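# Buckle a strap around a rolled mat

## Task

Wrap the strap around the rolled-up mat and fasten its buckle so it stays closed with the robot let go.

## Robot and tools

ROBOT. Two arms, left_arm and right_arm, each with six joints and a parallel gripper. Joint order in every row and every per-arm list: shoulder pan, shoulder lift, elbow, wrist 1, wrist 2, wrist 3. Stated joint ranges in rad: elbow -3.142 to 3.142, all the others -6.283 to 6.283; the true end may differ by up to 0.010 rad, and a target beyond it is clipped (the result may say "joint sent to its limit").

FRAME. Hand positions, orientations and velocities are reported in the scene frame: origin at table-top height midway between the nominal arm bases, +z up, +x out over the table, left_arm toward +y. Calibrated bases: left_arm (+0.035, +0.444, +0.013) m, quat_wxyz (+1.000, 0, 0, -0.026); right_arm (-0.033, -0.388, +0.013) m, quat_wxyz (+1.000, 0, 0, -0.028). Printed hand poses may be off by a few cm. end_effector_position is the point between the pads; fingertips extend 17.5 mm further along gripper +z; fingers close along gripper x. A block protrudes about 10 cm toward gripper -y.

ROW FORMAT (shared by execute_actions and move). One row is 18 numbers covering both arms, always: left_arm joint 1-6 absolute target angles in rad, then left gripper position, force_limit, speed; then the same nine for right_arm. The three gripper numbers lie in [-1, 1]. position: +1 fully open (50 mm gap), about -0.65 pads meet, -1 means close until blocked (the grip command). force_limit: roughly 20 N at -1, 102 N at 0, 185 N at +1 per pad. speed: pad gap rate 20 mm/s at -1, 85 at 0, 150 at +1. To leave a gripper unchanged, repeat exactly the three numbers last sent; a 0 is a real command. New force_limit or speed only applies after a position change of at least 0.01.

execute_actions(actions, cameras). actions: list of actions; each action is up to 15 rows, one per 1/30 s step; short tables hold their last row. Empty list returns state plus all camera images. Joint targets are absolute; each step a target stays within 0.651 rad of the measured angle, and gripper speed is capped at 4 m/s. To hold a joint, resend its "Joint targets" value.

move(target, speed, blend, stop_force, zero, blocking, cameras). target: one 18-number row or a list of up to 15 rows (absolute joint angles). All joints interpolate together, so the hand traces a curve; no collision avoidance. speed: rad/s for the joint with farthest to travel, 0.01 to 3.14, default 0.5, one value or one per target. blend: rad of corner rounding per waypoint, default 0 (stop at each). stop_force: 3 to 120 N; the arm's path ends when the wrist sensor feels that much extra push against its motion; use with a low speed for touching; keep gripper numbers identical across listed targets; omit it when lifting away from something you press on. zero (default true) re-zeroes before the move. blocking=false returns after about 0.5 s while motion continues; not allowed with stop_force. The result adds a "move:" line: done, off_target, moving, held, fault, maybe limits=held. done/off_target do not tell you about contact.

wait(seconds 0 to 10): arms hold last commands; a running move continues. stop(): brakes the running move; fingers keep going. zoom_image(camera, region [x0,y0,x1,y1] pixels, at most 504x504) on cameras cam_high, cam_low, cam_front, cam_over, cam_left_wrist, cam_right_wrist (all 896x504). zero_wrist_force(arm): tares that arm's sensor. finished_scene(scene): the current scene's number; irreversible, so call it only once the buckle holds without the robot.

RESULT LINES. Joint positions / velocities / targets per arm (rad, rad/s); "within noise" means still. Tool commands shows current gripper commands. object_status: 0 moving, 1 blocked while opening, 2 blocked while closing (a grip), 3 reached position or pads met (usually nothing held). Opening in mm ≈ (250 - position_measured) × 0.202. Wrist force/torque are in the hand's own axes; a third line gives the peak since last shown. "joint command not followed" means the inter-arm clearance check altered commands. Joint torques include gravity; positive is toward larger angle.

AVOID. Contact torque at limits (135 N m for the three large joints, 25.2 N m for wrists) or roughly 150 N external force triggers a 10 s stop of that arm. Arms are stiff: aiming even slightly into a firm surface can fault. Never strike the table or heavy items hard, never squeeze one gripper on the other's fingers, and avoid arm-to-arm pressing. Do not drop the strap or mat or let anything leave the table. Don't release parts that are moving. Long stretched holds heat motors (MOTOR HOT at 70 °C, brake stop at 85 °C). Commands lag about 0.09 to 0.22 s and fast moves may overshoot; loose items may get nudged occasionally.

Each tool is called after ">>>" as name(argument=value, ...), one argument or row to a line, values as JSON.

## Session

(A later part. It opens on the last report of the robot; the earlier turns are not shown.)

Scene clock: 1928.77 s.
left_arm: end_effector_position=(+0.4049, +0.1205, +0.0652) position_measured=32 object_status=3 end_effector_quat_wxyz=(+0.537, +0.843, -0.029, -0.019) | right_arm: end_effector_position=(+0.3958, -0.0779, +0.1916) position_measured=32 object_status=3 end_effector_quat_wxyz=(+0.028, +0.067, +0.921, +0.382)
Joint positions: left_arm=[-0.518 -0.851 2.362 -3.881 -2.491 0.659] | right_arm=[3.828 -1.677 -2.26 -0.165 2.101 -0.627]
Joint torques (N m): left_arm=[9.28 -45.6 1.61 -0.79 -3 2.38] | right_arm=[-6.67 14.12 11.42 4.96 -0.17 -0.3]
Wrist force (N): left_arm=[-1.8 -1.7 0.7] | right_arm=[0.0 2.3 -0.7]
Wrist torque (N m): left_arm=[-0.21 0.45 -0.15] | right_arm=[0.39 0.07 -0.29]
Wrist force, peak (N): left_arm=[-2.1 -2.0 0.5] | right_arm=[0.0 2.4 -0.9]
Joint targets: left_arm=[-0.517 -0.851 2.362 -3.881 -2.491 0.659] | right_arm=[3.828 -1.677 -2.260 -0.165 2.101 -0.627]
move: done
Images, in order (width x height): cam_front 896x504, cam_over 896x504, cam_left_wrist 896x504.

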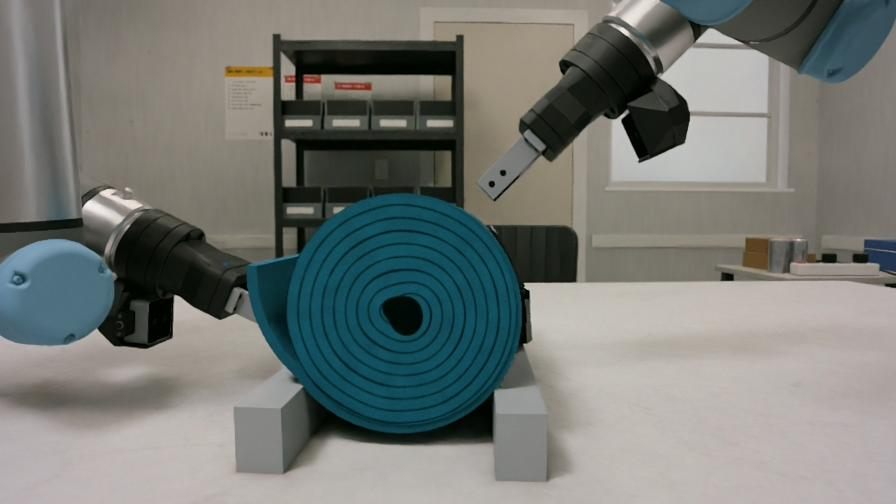

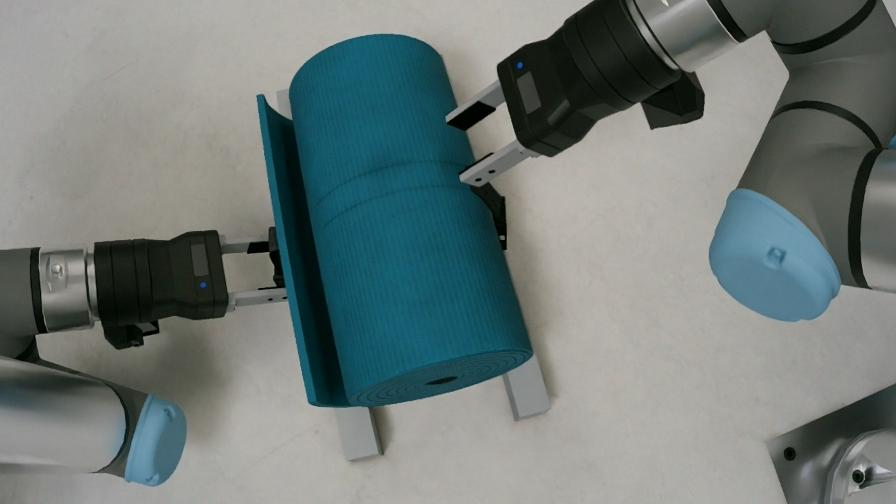

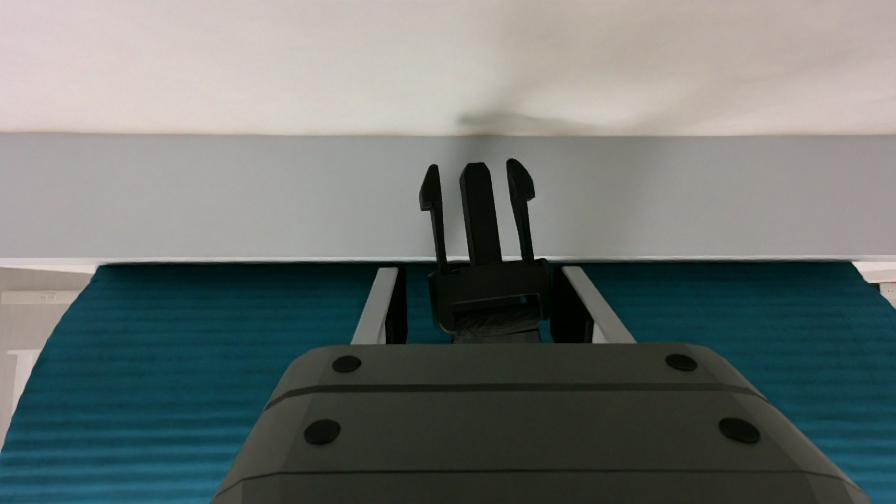

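>>> move(
  target=[
    [-0.5216,-0.8436,2.3507,-3.8804,-2.4877,0.6543,0.8,0.6,-1,3.8276,-1.6770,-2.2601,-0.1654,2.1013,-0.6267,0.8,0.0,-1],
  ],
  speed=0.03,
  stop_force=5,
  cameras=[],
)

>>> execute_actions(
  actions=[
    [[-0.5216,-0.8436,2.3507,-3.8804,-2.4877,0.6543,-1,-0.8,-1,3.8276,-1.6770,-2.2601,-0.1654,2.1013,-0.6267,0.8,0.0,-1]],
    [[-0.5216,-0.8436,2.3507,-3.8804,-2.4877,0.6543,-1,-0.8,-1,3.8276,-1.6770,-2.2601,-0.1654,2.1013,-0.6267,0.8,0.0,-1]],
  ],
  cameras=["cam_left_wrist","cam_low"],
)

>>> zoom_image(
  camera="cam_left_wrist",
  region=[340, 140, 640, 360],
)

Scene clock: 1941.90 s.
left_arm: end_effector_position=(+0.4077, +0.1169, +0.0634) position_measured=32 object_status=3 end_effector_quat_wxyz=(+0.537, +0.843, -0.029, -0.019) | right_arm: end_effector_position=(+0.3958, -0.0779, +0.1916) position_measured=32 object_status=3 end_effector_quat_wxyz=(+0.028, +0.067, +0.921, +0.382)
Joint positions: left_arm=[-0.522 -0.844 2.351 -3.88 -2.488 0.654] | right_arm=[3.828 -1.677 -2.26 -0.165 2.101 -0.627]
Joint torques (N m): left_arm=[7.83 -44.42 1.54 -1.16 -2.74 2.15] | right_arm=[-5.78 13.38 11.67 4.91 -0.06 -0.15]
Wrist force (N): left_arm=[-1.9 -1.7 0.7] | right_arm=[-0.1 2.3 -0.8]
Wrist torque (N m): left_arm=[-0.22 0.46 -0.13] | right_arm=[0.39 0.09 -0.28]
Wrist force, peak (N): left_arm=[-2.2 -1.9 0.4] | right_arm=[-0.2 2.5 -0.8]
Joint targets: left_arm=[-0.522 -0.844 2.351 -3.880 -2.488 0.654] | right_arm=[3.828 -1.677 -2.260 -0.165 2.101 -0.627]
move: done
No camera images: "cameras" was empty.

Scene clock: 1943.10 s.
left_arm: end_effector_position=(+0.4077, +0.1169, +0.0635) position_measured=78 object_status=2 end_effector_quat_wxyz=(+0.537, +0.843, -0.029, -0.019) | right_arm: end_effector_position=(+0.3958, -0.0779, +0.1916) position_measured=32 object_status=3 end_effector_quat_wxyz=(+0.028, +0.067, +0.921, +0.382)
Joint positions: left_arm=[-0.522 -0.844 2.351 -3.88 -2.488 0.654] | right_arm=[3.828 -1.677 -2.26 -0.165 2.101 -0.627]
Joint torques (N m): left_arm=[8.48 -44.9 1.84 -1.86 -2.57 2.12] | right_arm=[-6.17 13.54 11.64 5.09 -0.05 -0.22]
Wrist force (N): left_arm=[-2.0 -1.8 0.6] | right_arm=[-0.1 2.3 -0.8]
Wrist torque (N m): left_arm=[-0.24 0.47 -0.14] | right_arm=[0.38 0.11 -0.29]
Wrist force, peak (N): left_arm=[-2.1 -1.8 0.7] | right_arm=[-0.1 2.4 -0.7]
Joint targets: left_arm=[-0.522 -0.844 2.351 -3.880 -2.488 0.654] | right_arm=[3.828 -1.677 -2.260 -0.165 2.101 -0.627]
Images, in order (width x height): cam_low 896x504, cam_left_wrist 896x504.

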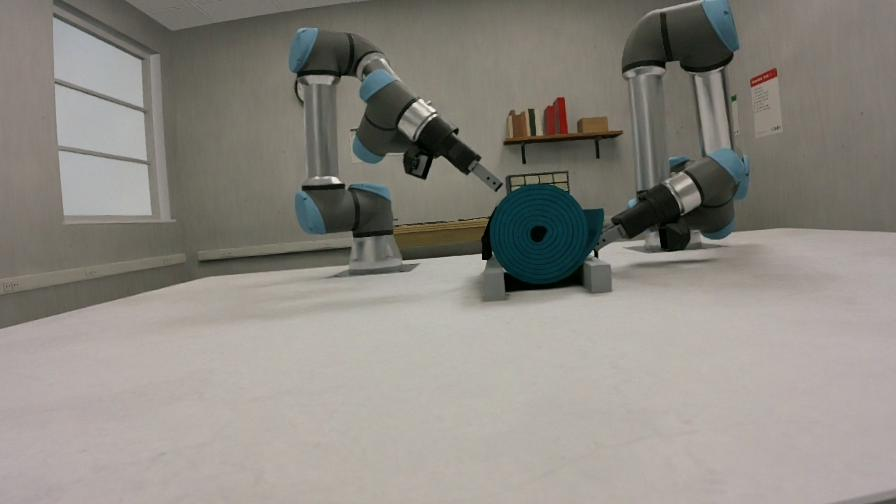

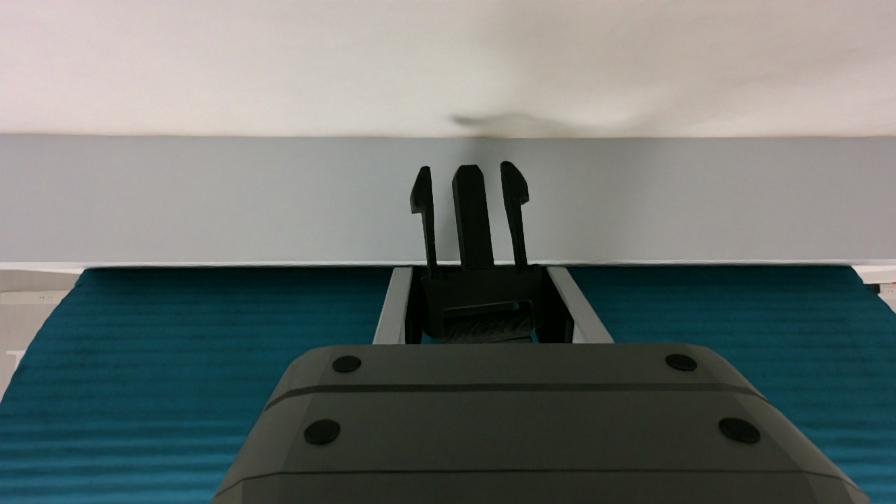

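Scaled by 1.680.

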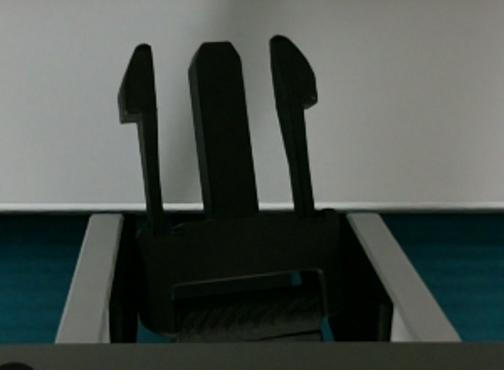

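>>> move(
  target=[
    [-0.4396,-1.1136,2.4342,-3.5078,-2.4816,0.8398,-1,-0.8,-1,3.8276,-1.6770,-2.2601,-0.1654,2.1013,-0.6267,0.8,0.0,-1],
    [-0.5579,-1.4972,2.3556,-2.9038,-2.2225,0.8678,-1,-0.8,-1,3.8276,-1.6770,-2.2601,-0.1654,2.1013,-0.6267,0.8,0.0,-1],
  ],
  speed=0.15,
  blend=0.1,
  stop_force=15,
  cameras=["cam_left_wrist","cam_low","cam_over","cam_front"],
)

>>> zoom_image(
  camera="cam_left_wrist",
  region=[340, 140, 640, 360],
)

Scene clock: 1969.53 s.
left_arm: end_effector_position=(+0.4072, +0.1546, +0.1646) position_measured=84 object_status=2 end_effector_quat_wxyz=(+0.382, +0.923, -0.032, -0.013) | right_arm: end_effector_position=(+0.3958, -0.0779, +0.1916) position_measured=32 object_status=3 end_effector_quat_wxyz=(+0.028, +0.067, +0.921, +0.382)
Joint positions: left_arm=[-0.558 -1.497 2.356 -2.904 -2.223 0.868] | right_arm=[3.828 -1.677 -2.26 -0.165 2.101 -0.627]
Joint torques (N m): left_arm=[9.97 -17.19 -11.39 -5 -3.02 -2.2] | right_arm=[-6.26 13.72 11.39 4.96 0.26 -0.02]
Wrist force (N): left_arm=[-1.4 -1.5 2.8] | right_arm=[-0.1 2.2 -0.5]
Wrist torque (N m): left_arm=[-0.14 0.39 -0.22] | right_arm=[0.36 0.10 -0.28]
Wrist force, peak (N): left_arm=[-1.7 -2.3 6.6] | right_arm=[-0.2 2.5 -0.7]
Joint targets: left_arm=[-0.558 -1.497 2.356 -2.904 -2.223 0.868] | right_arm=[3.828 -1.677 -2.260 -0.165 2.101 -0.627]
move: done
Images, in order (width x height): cam_low 896x504, cam_front 896x504, cam_over 896x504, cam_left_wrist 896x504.

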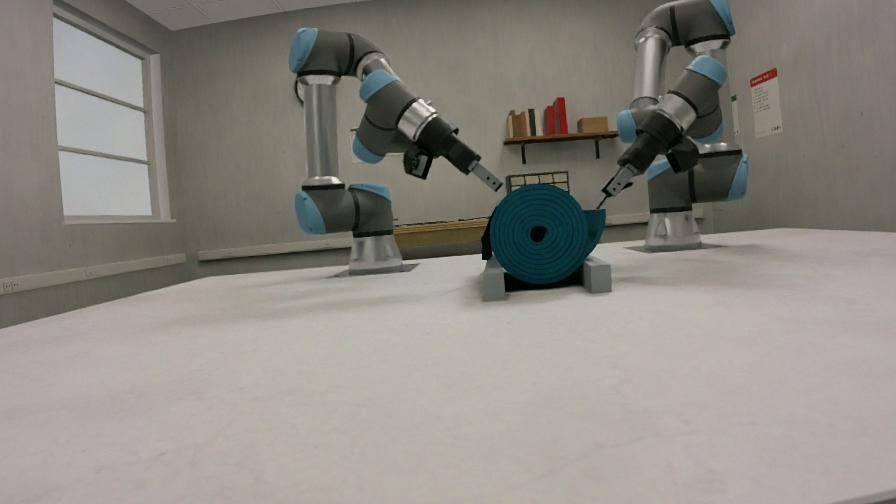

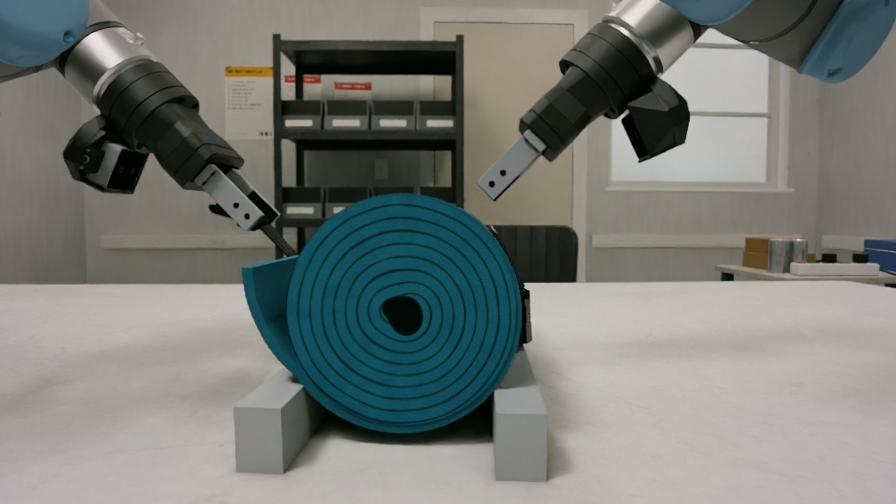

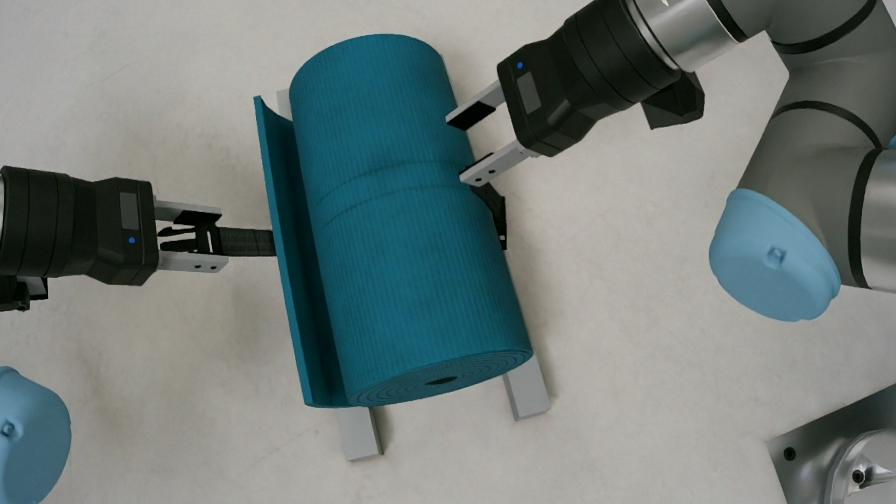

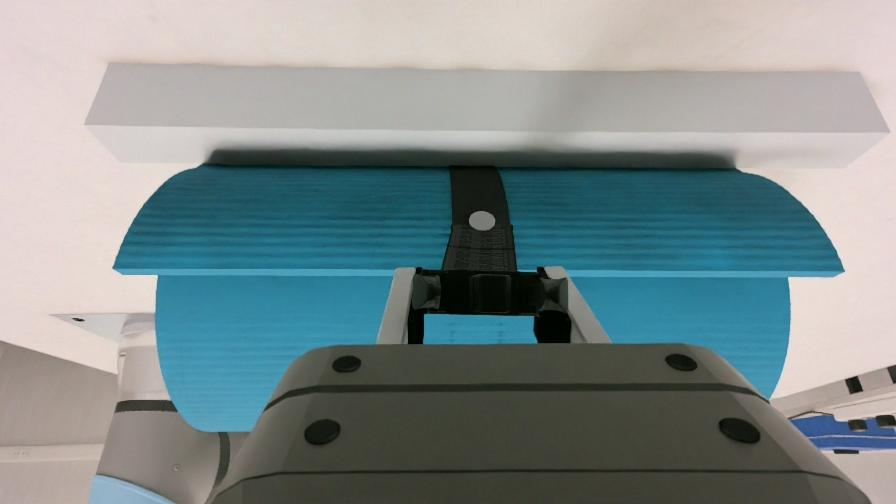

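Scaled by 1.680.

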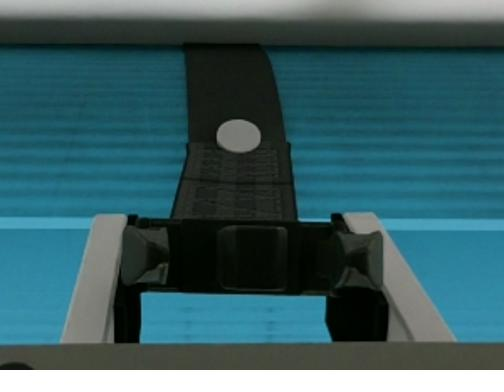

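>>> move(
  target=[
    [-0.7069,-1.5940,2.2011,-2.5966,-2.0296,0.7829,-1,-0.8,-1,3.8276,-1.6770,-2.2601,-0.1654,2.1013,-0.6267,0.8,0.0,-1],
    [-0.6698,-1.3962,2.2622,-3.1508,-2.2800,0.6445,-1,-0.8,-1,3.8276,-1.6770,-2.2601,-0.1654,2.1013,-0.6267,0.8,0.0,-1],
  ],
  speed=0.15,
  blend=0.05,
  stop_force=15,
  cameras=["cam_left_wrist","cam_low","cam_over","cam_front"],
)

>>> zoom_image(
  camera="cam_left_wrist",
  region=[340, 140, 640, 360],
)

>>> zoom_image(
  camera="cam_front",
  region=[240, 130, 480, 290],
)

Scene clock: 1989.23 s.
left_arm: end_effector_position=(+0.4112, +0.0655, +0.2117) position_measured=84 object_status=2 end_effector_quat_wxyz=(+0.461, +0.886, -0.031, -0.016) | right_arm: end_effector_position=(+0.3958, -0.0779, +0.1916) position_measured=32 object_status=3 end_effector_quat_wxyz=(+0.028, +0.067, +0.921, +0.382)
Joint positions: left_arm=[-0.67 -1.396 2.262 -3.151 -2.28 0.644] | right_arm=[3.828 -1.677 -2.26 -0.165 2.101 -0.627]
Joint torques (N m): left_arm=[-5.26 -36.27 -26.24 -2.61 0.55 2.49] | right_arm=[-5.98 14.11 11.62 5.06 0.53 0.26]
Wrist force (N): left_arm=[-2.4 -2.6 0.6] | right_arm=[0.0 2.3 -0.8]
Wrist torque (N m): left_arm=[-0.20 0.43 -0.16] | right_arm=[0.38 0.09 -0.29]
Wrist force, peak (N): left_arm=[-3.2 -7.7 2.6] | right_arm=[0.1 2.5 -0.8]
Joint targets: left_arm=[-0.670 -1.396 2.262 -3.151 -2.280 0.645] | right_arm=[3.828 -1.677 -2.260 -0.165 2.101 -0.627]
move: done
Images, in order (width x height): cam_low 896x504, cam_front 896x504, cam_over 896x504, cam_left_wrist 896x504.

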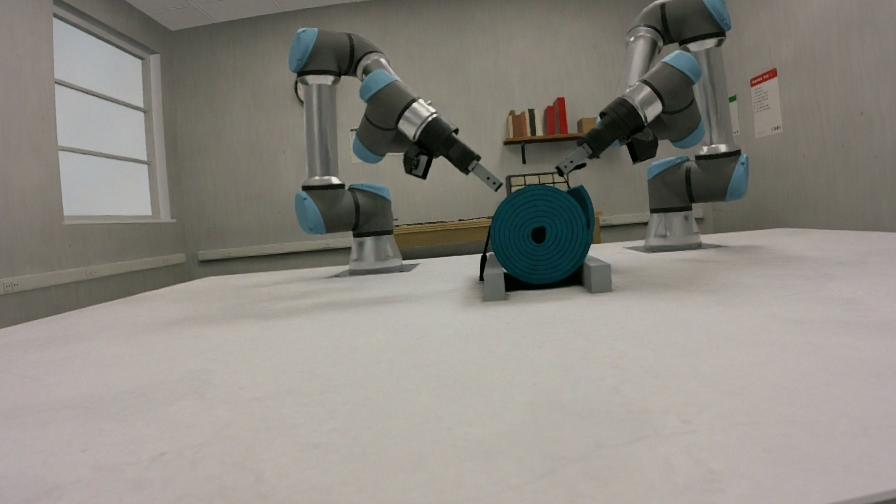

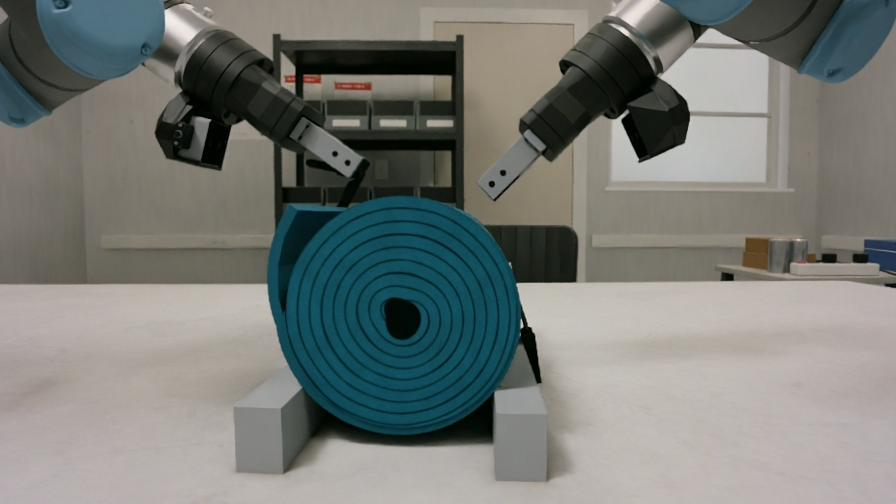

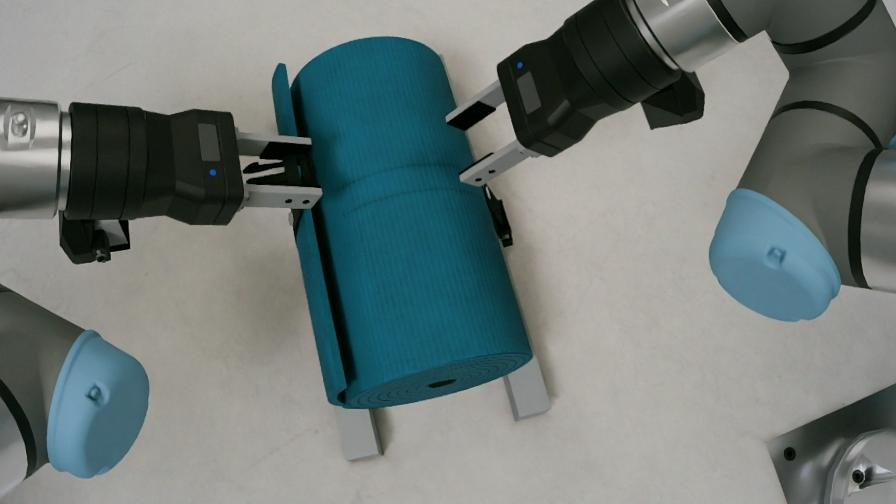

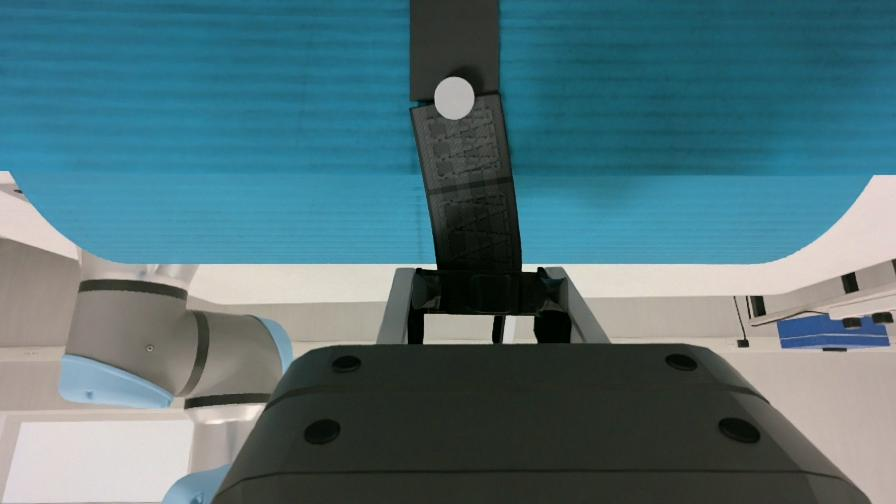

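Scaled by 1.680.

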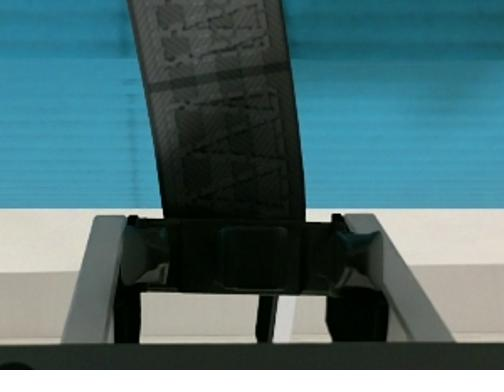

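Scaled by 2.100.

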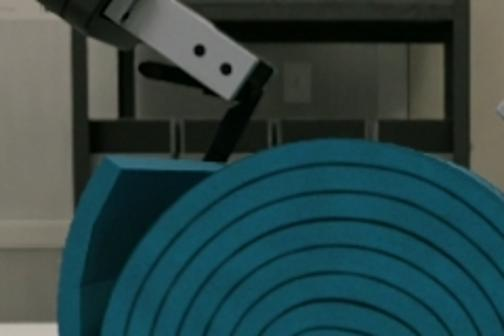

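>>> move(
  target=[
    [-1.0483,-1.3848,1.6233,-1.5835,-1.4372,0.5255,-1,-0.8,-1,3.8276,-1.6770,-2.2601,-0.1654,2.1013,-0.6267,0.8,0.0,-1],
  ],
  speed=0.3,
  stop_force=20,
  cameras=["cam_left_wrist","cam_over","cam_front"],
)

>>> zoom_image(
  camera="cam_front",
  region=[240, 130, 480, 290],
)

Scene clock: 2007.10 s.
left_arm: end_effector_position=(+0.4302, +0.0368, +0.1811) position_measured=84 object_status=2 end_effector_quat_wxyz=(+0.322, +0.946, +0.009, -0.041) | right_arm: end_effector_position=(+0.3958, -0.0779, +0.1916) position_measured=32 object_status=3 end_effector_quat_wxyz=(+0.028, +0.067, +0.921, +0.382)
Joint positions: left_arm=[-0.769 -1.393 2.094 -2.738 -2.058 0.613] | right_arm=[3.828 -1.677 -2.26 -0.165 2.101 -0.627]
Joint torques (N m): left_arm=[-9.45 -30.31 -26.8 -0.75 1.08 2.44] | right_arm=[-6.12 13.97 11.16 5.03 0.69 0.33]
Wrist force (N): left_arm=[-4.5 -1.0 -8.2] | right_arm=[0.0 2.2 -0.6]
Wrist torque (N m): left_arm=[-0.03 0.29 -0.15] | right_arm=[0.37 0.08 -0.29]
Wrist force, peak (N): left_arm=[-7.7 0.0 -23.8] | right_arm=[-0.1 2.5 -0.6]
Joint targets: left_arm=[-0.769 -1.393 2.094 -2.738 -2.058 0.613] | right_arm=[3.828 -1.677 -2.260 -0.165 2.101 -0.627]
move: contact (left_arm); left_arm: the wrist 1 is farthest, 1.155 rad from its target
Images, in order (width x height): cam_front 896x504, cam_over 896x504, cam_left_wrist 896x504.

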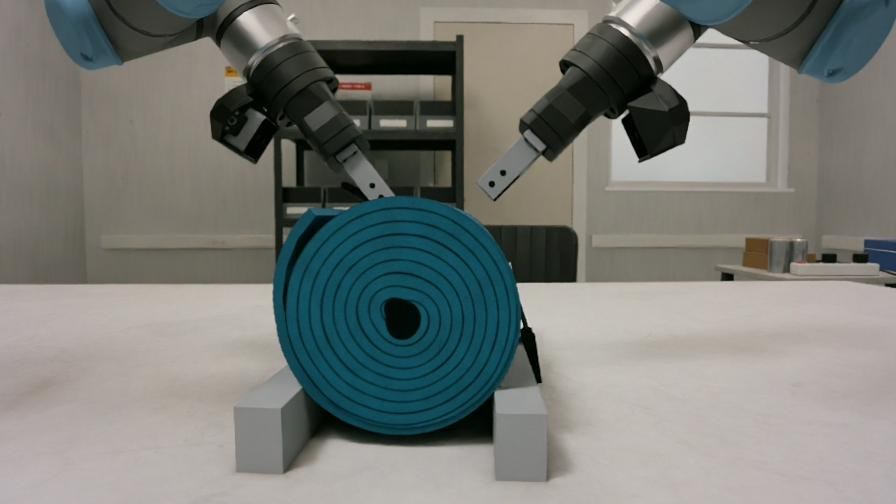

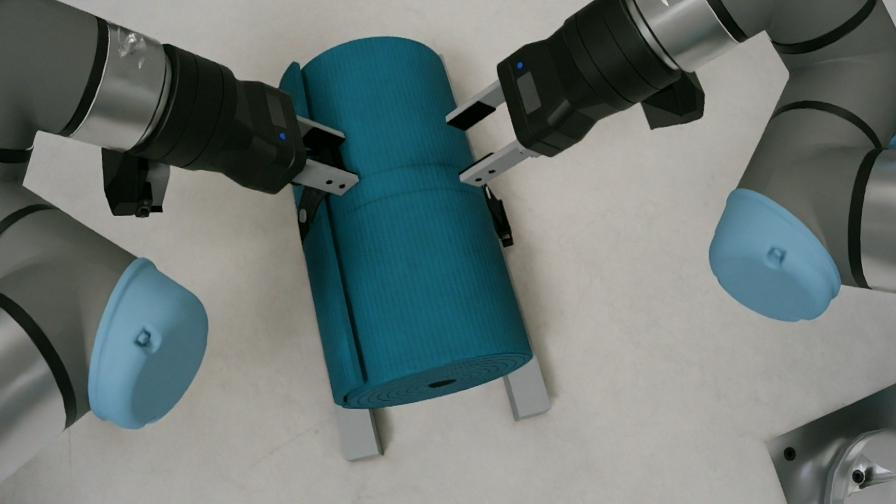

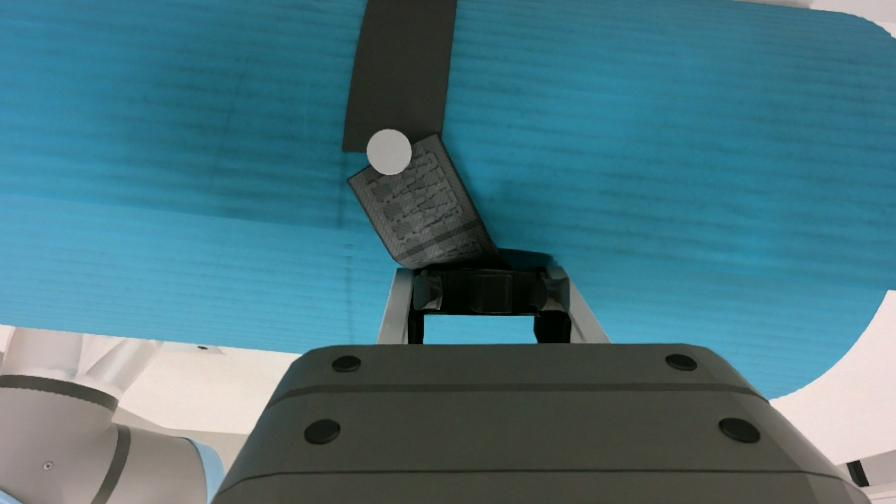

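Scaled by 2.100.

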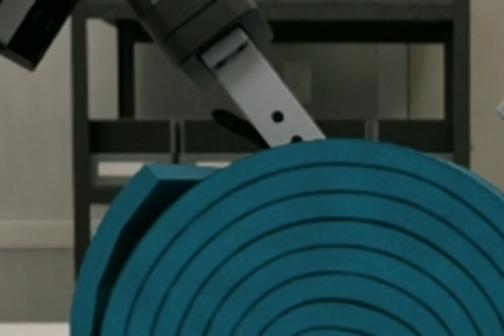

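>>> move(
  target=[
    [-0.7792,-1.5414,2.1355,-2.6148,-1.9992,0.7102,-1,-0.8,-1,3.8276,-1.6770,-2.2601,-0.1654,2.1013,-0.6267,0.8,0.0,-1],
    [-0.9315,-1.5397,1.8613,-2.0309,-1.6772,0.6504,-1,-0.8,-1,3.8276,-1.6770,-2.2601,-0.1654,2.1013,-0.6267,0.8,0.0,-1],
    [-1.0483,-1.3848,1.6233,-1.5835,-1.4372,0.5255,-1,-0.8,-1,3.8276,-1.6770,-2.2601,-0.1654,2.1013,-0.6267,0.8,0.0,-1],
  ],
  speed=0.25,
  blend=0.05,
  stop_force=20,
  cameras=["cam_left_wrist","cam_over","cam_front"],
)

>>> zoom_image(
  camera="cam_front",
  region=[240, 130, 480, 290],
)

Scene clock: 2023.00 s.
left_arm: end_effector_position=(+0.4112, +0.0746, +0.2276) position_measured=84 object_status=2 end_effector_quat_wxyz=(-0.130, +0.991, -0.035, +0.005) | right_arm: end_effector_position=(+0.3958, -0.0779, +0.1916) position_measured=32 object_status=3 end_effector_quat_wxyz=(+0.028, +0.067, +0.921, +0.382)
Joint positions: left_arm=[-1.048 -1.385 1.623 -1.584 -1.437 0.526] | right_arm=[3.828 -1.677 -2.26 -0.165 2.101 -0.627]
Joint torques (N m): left_arm=[10.37 -44.65 -18.45 -0.56 1.43 2.46] | right_arm=[-6.38 13.98 11.18 5 0.89 0.48]
Wrist force (N): left_arm=[-2.3 2.2 1.2] | right_arm=[0.0 2.3 -0.8]
Wrist torque (N m): left_arm=[0.26 0.24 0.08] | right_arm=[0.38 0.08 -0.29]
Wrist force, peak (N): left_arm=[-4.4 -1.1 -8.4] | right_arm=[-0.1 2.5 -0.7]
Joint targets: left_arm=[-1.048 -1.385 1.623 -1.584 -1.437 0.525] | right_arm=[3.828 -1.677 -2.260 -0.165 2.101 -0.627]
move: done
Images, in order (width x height): cam_front 896x504, cam_over 896x504, cam_left_wrist 896x504.

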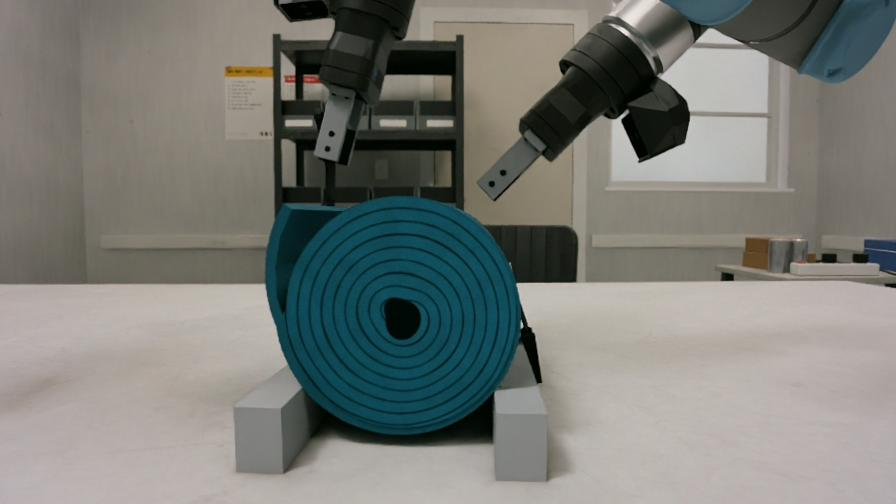

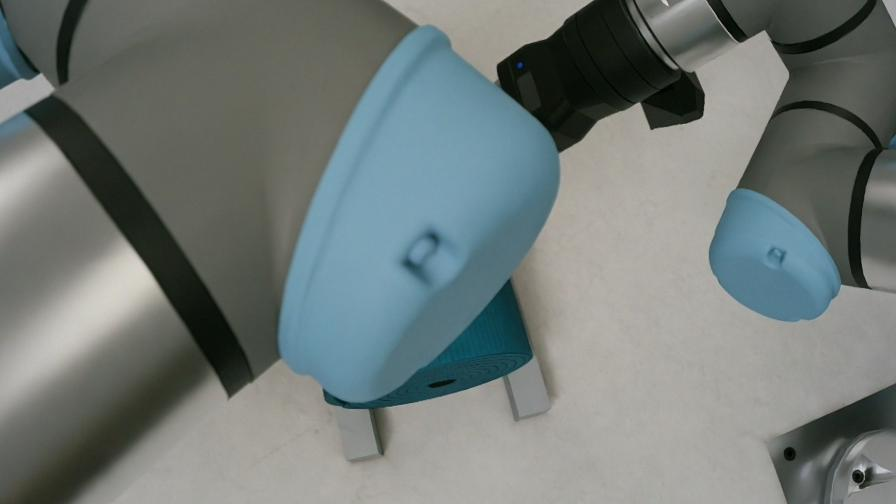

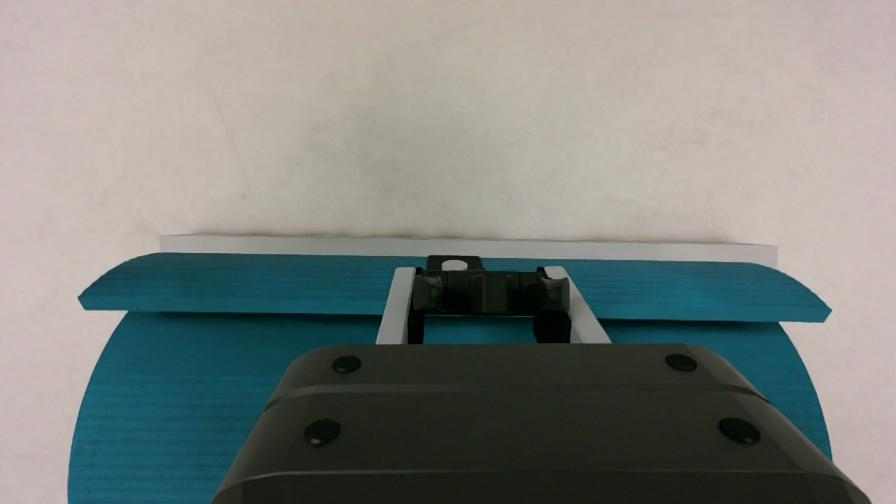

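Scaled by 2.100.

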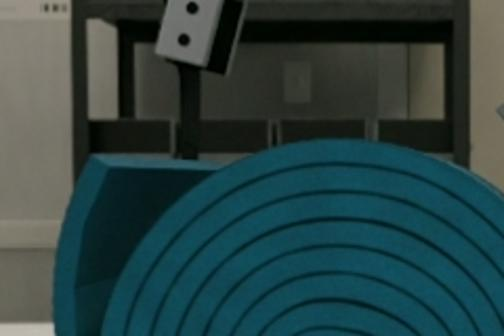

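>>> move(
  target=[
    [-1.0791,-1.3118,1.5314,-1.5607,-1.4442,0.4951,-1,-0.8,-1,3.8276,-1.6770,-2.2601,-0.1654,2.1013,-0.6267,0.8,0.0,-1],
  ],
  speed=0.1,
  stop_force=20,
  cameras=["cam_left_wrist","cam_low","cam_front"],
)

>>> zoom_image(
  camera="cam_front",
  region=[240, 130, 480, 290],
)

Scene clock: 2035.13 s.
left_arm: end_effector_position=(+0.4112, +0.0346, +0.2276) position_measured=84 object_status=2 end_effector_quat_wxyz=(-0.130, +0.991, -0.035, +0.005) | right_arm: end_effector_position=(+0.3958, -0.0779, +0.1916) position_measured=32 object_status=3 end_effector_quat_wxyz=(+0.028, +0.067, +0.921, +0.382)
Joint positions: left_arm=[-1.079 -1.312 1.531 -1.561 -1.444 0.495] | right_arm=[3.828 -1.677 -2.26 -0.165 2.101 -0.627]
Joint torques (N m): left_arm=[9.17 -49.6 -19.38 -5.9 2.34 2.57] | right_arm=[-6.14 14.25 11.94 4.9 1.05 0.45]
Wrist force (N): left_arm=[-2.8 0.7 4.1] | right_arm=[-0.2 2.2 -0.7]
Wrist torque (N m): left_arm=[0.26 0.19 0.10] | right_arm=[0.37 0.12 -0.29]
Wrist force, peak (N): left_arm=[-3.0 0.6 4.4] | right_arm=[0.1 2.4 -0.8]
Joint targets: left_arm=[-1.079 -1.312 1.531 -1.561 -1.444 0.495] | right_arm=[3.828 -1.677 -2.260 -0.165 2.101 -0.627]
move: done
Images, in order (width x height): cam_low 896x504, cam_front 896x504, cam_left_wrist 896x504.

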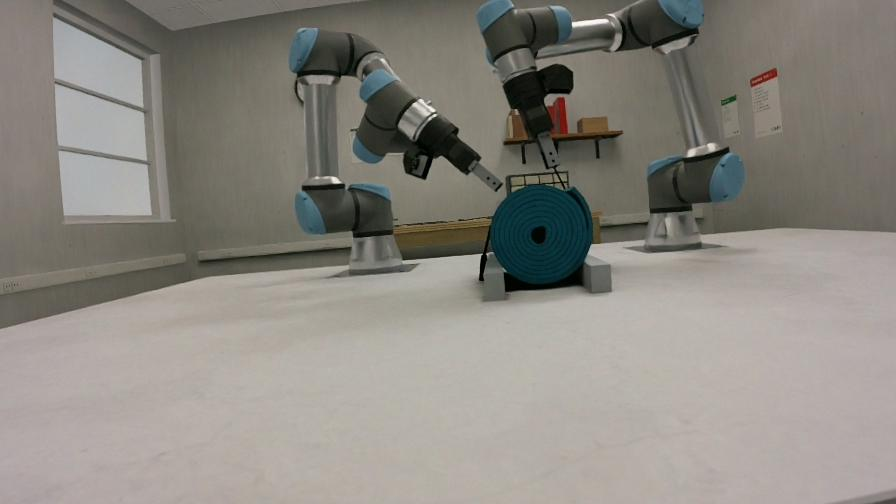

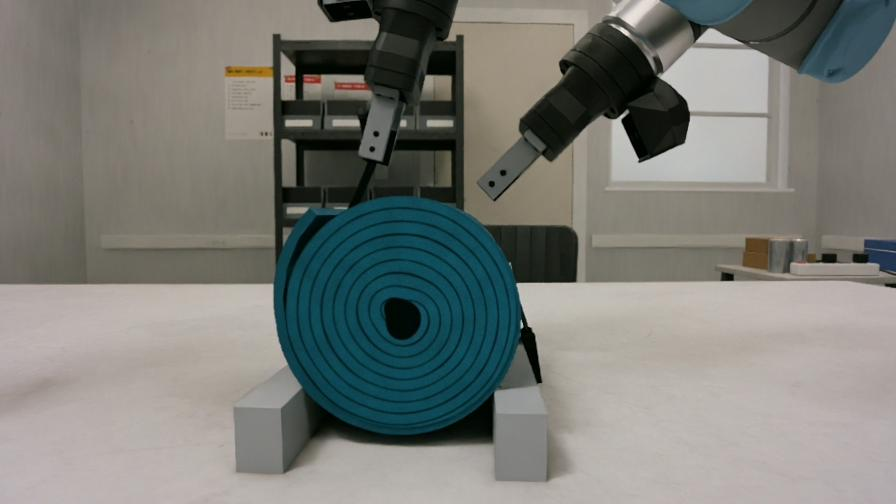

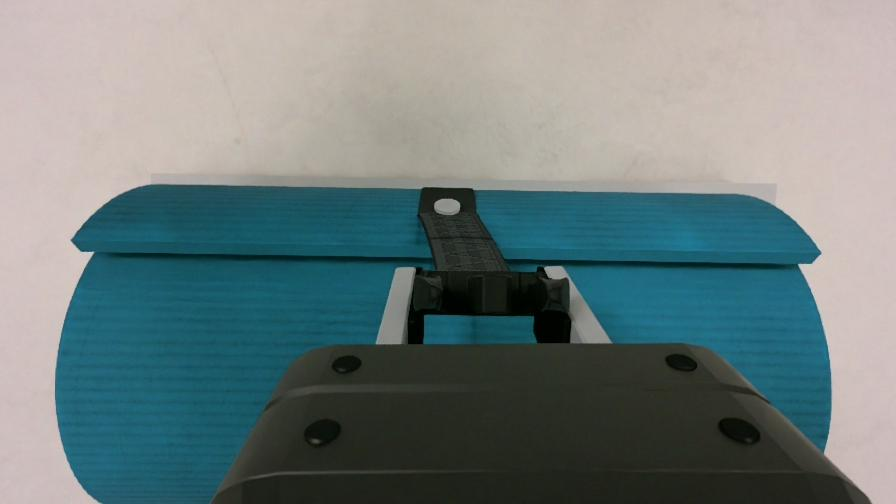

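Scaled by 2.100.

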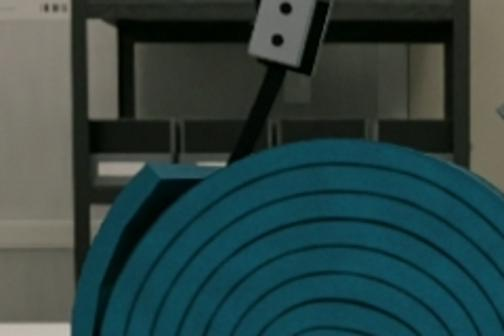

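>>> move(
  target=[
    [-1.0791,-1.3118,1.5314,-1.5607,-1.4442,0.4951,-1,-0.8,-1,3.6953,-1.5367,-2.2907,-0.3457,2.1734,-0.7584,0.8,0.0,-1],
    [-1.1218,-1.1859,1.3892,-1.4598,-1.4164,0.4424,-1,-0.8,-1,3.6953,-1.5367,-2.2907,-0.3457,2.1734,-0.7584,0.8,0.0,-1],
  ],
  speed=[0.3,0.1],
  stop_force=25,
  cameras=["cam_left_wrist","cam_low","cam_front"],
)

>>> zoom_image(
  camera="cam_front",
  region=[240, 130, 480, 290],
)

Scene clock: 2049.67 s.
left_arm: end_effector_position=(+0.4113, -0.0053, +0.2156) position_measured=84 object_status=2 end_effector_quat_wxyz=(-0.174, +0.984, -0.034, +0.006) | right_arm: end_effector_position=(+0.3858, -0.1449, +0.2196) position_measured=32 object_status=3 end_effector_quat_wxyz=(+0.028, +0.066, +0.921, +0.382)
Joint positions: left_arm=[-1.122 -1.186 1.389 -1.46 -1.416 0.442] | right_arm=[3.695 -1.537 -2.291 -0.346 2.173 -0.758]
Joint torques (N m): left_arm=[7.73 -54.79 -20.27 -5.79 -1.03 2.49] | right_arm=[-6.15 27.23 28.88 2.45 -1.52 -0.81]
Wrist force (N): left_arm=[-3.3 -1.6 4.0] | right_arm=[0.0 2.3 -0.7]
Wrist torque (N m): left_arm=[0.28 0.18 0.11] | right_arm=[0.38 0.11 -0.31]
Wrist force, peak (N): left_arm=[-3.2 -0.1 5.0] | right_arm=[0.2 3.2 1.0]
Joint targets: left_arm=[-1.122 -1.186 1.389 -1.460 -1.416 0.442] | right_arm=[3.695 -1.537 -2.291 -0.346 2.173 -0.758]
move: done
Images, in order (width x height): cam_low 896x504, cam_front 896x504, cam_left_wrist 896x504.

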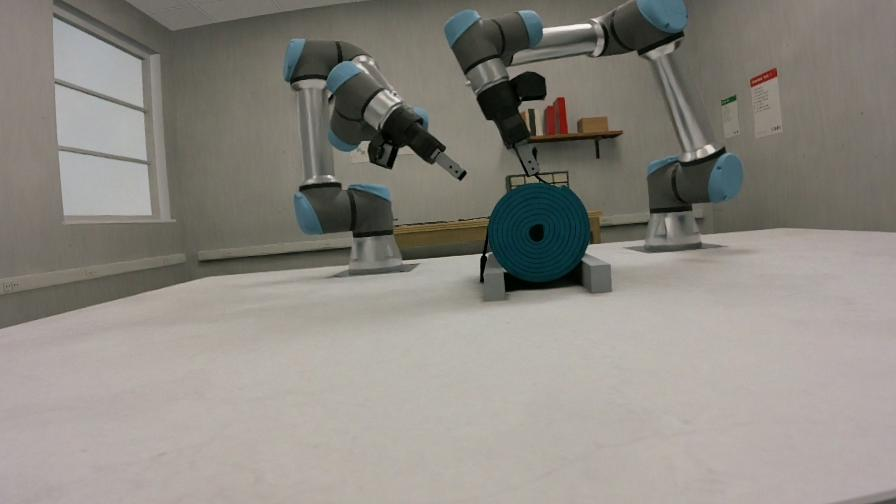

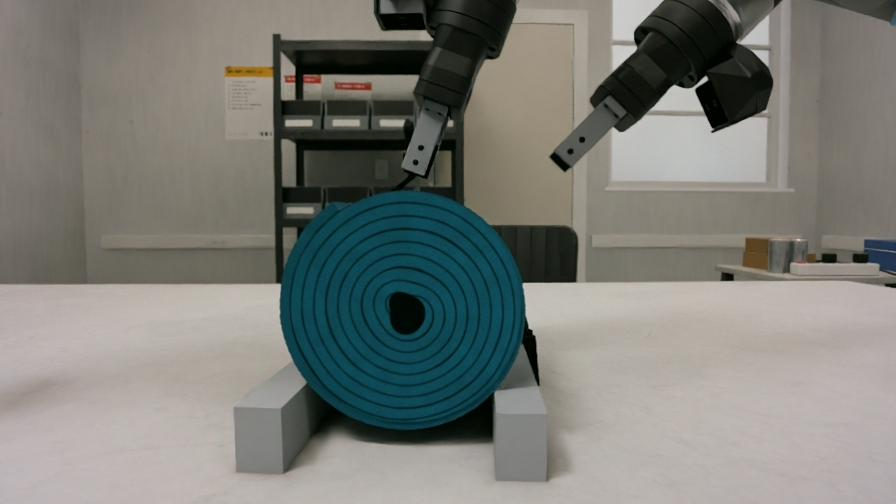

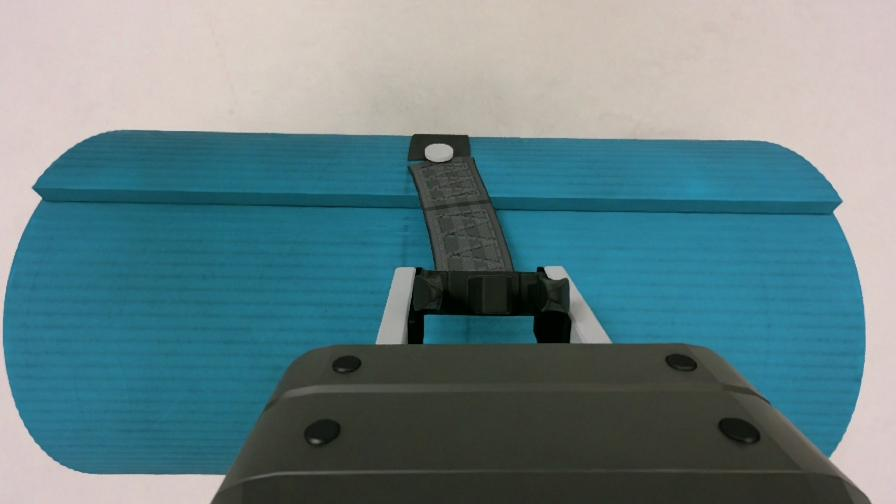

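Scaled by 2.100.

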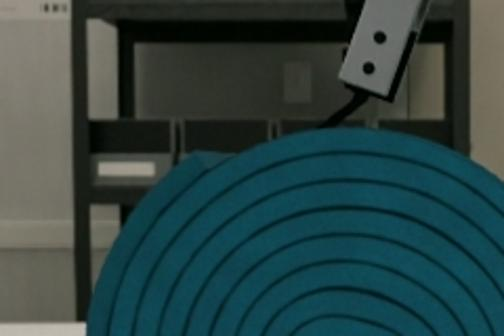

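>>> move(
  target=[
    [-1.1218,-1.1859,1.3892,-1.4598,-1.4164,0.4424,-1,-0.8,-1,3.45,-1.5367,-2.2907,-0.3457,2.1734,-0.7584,0.8,0.0,-1],
  ],
  speed=0.3,
  cameras=[],
)

Scene clock: 2065.73 s.
left_arm: end_effector_position=(+0.4113, -0.0053, +0.2156) position_measured=84 object_status=2 end_effector_quat_wxyz=(-0.174, +0.984, -0.034, +0.006) | right_arm: end_effector_position=(+0.4322, -0.2539, +0.2196) position_measured=32 object_status=3 end_effector_quat_wxyz=(+0.074, +0.179, +0.906, +0.376)
Joint positions: left_arm=[-1.122 -1.186 1.389 -1.46 -1.416 0.442] | right_arm=[3.45 -1.537 -2.291 -0.346 2.173 -0.758]
Joint torques (N m): left_arm=[8.52 -55.24 -20.15 -5.82 -0.88 2.31] | right_arm=[-6.07 26.32 24.5 2.5 -1.07 -0.8]
Wrist force (N): left_arm=[-3.5 -1.6 4.0] | right_arm=[-0.1 2.3 -0.5]
Wrist torque (N m): left_arm=[0.28 0.20 0.11] | right_arm=[0.36 0.10 -0.30]
Wrist force, peak (N): left_arm=[-3.6 -1.6 4.1] | right_arm=[0.8 3.6 0.4]
Joint targets: left_arm=[-1.122 -1.186 1.389 -1.460 -1.416 0.442] | right_arm=[3.450 -1.537 -2.291 -0.346 2.173 -0.758]
move: done
No camera images: "cameras" was empty.


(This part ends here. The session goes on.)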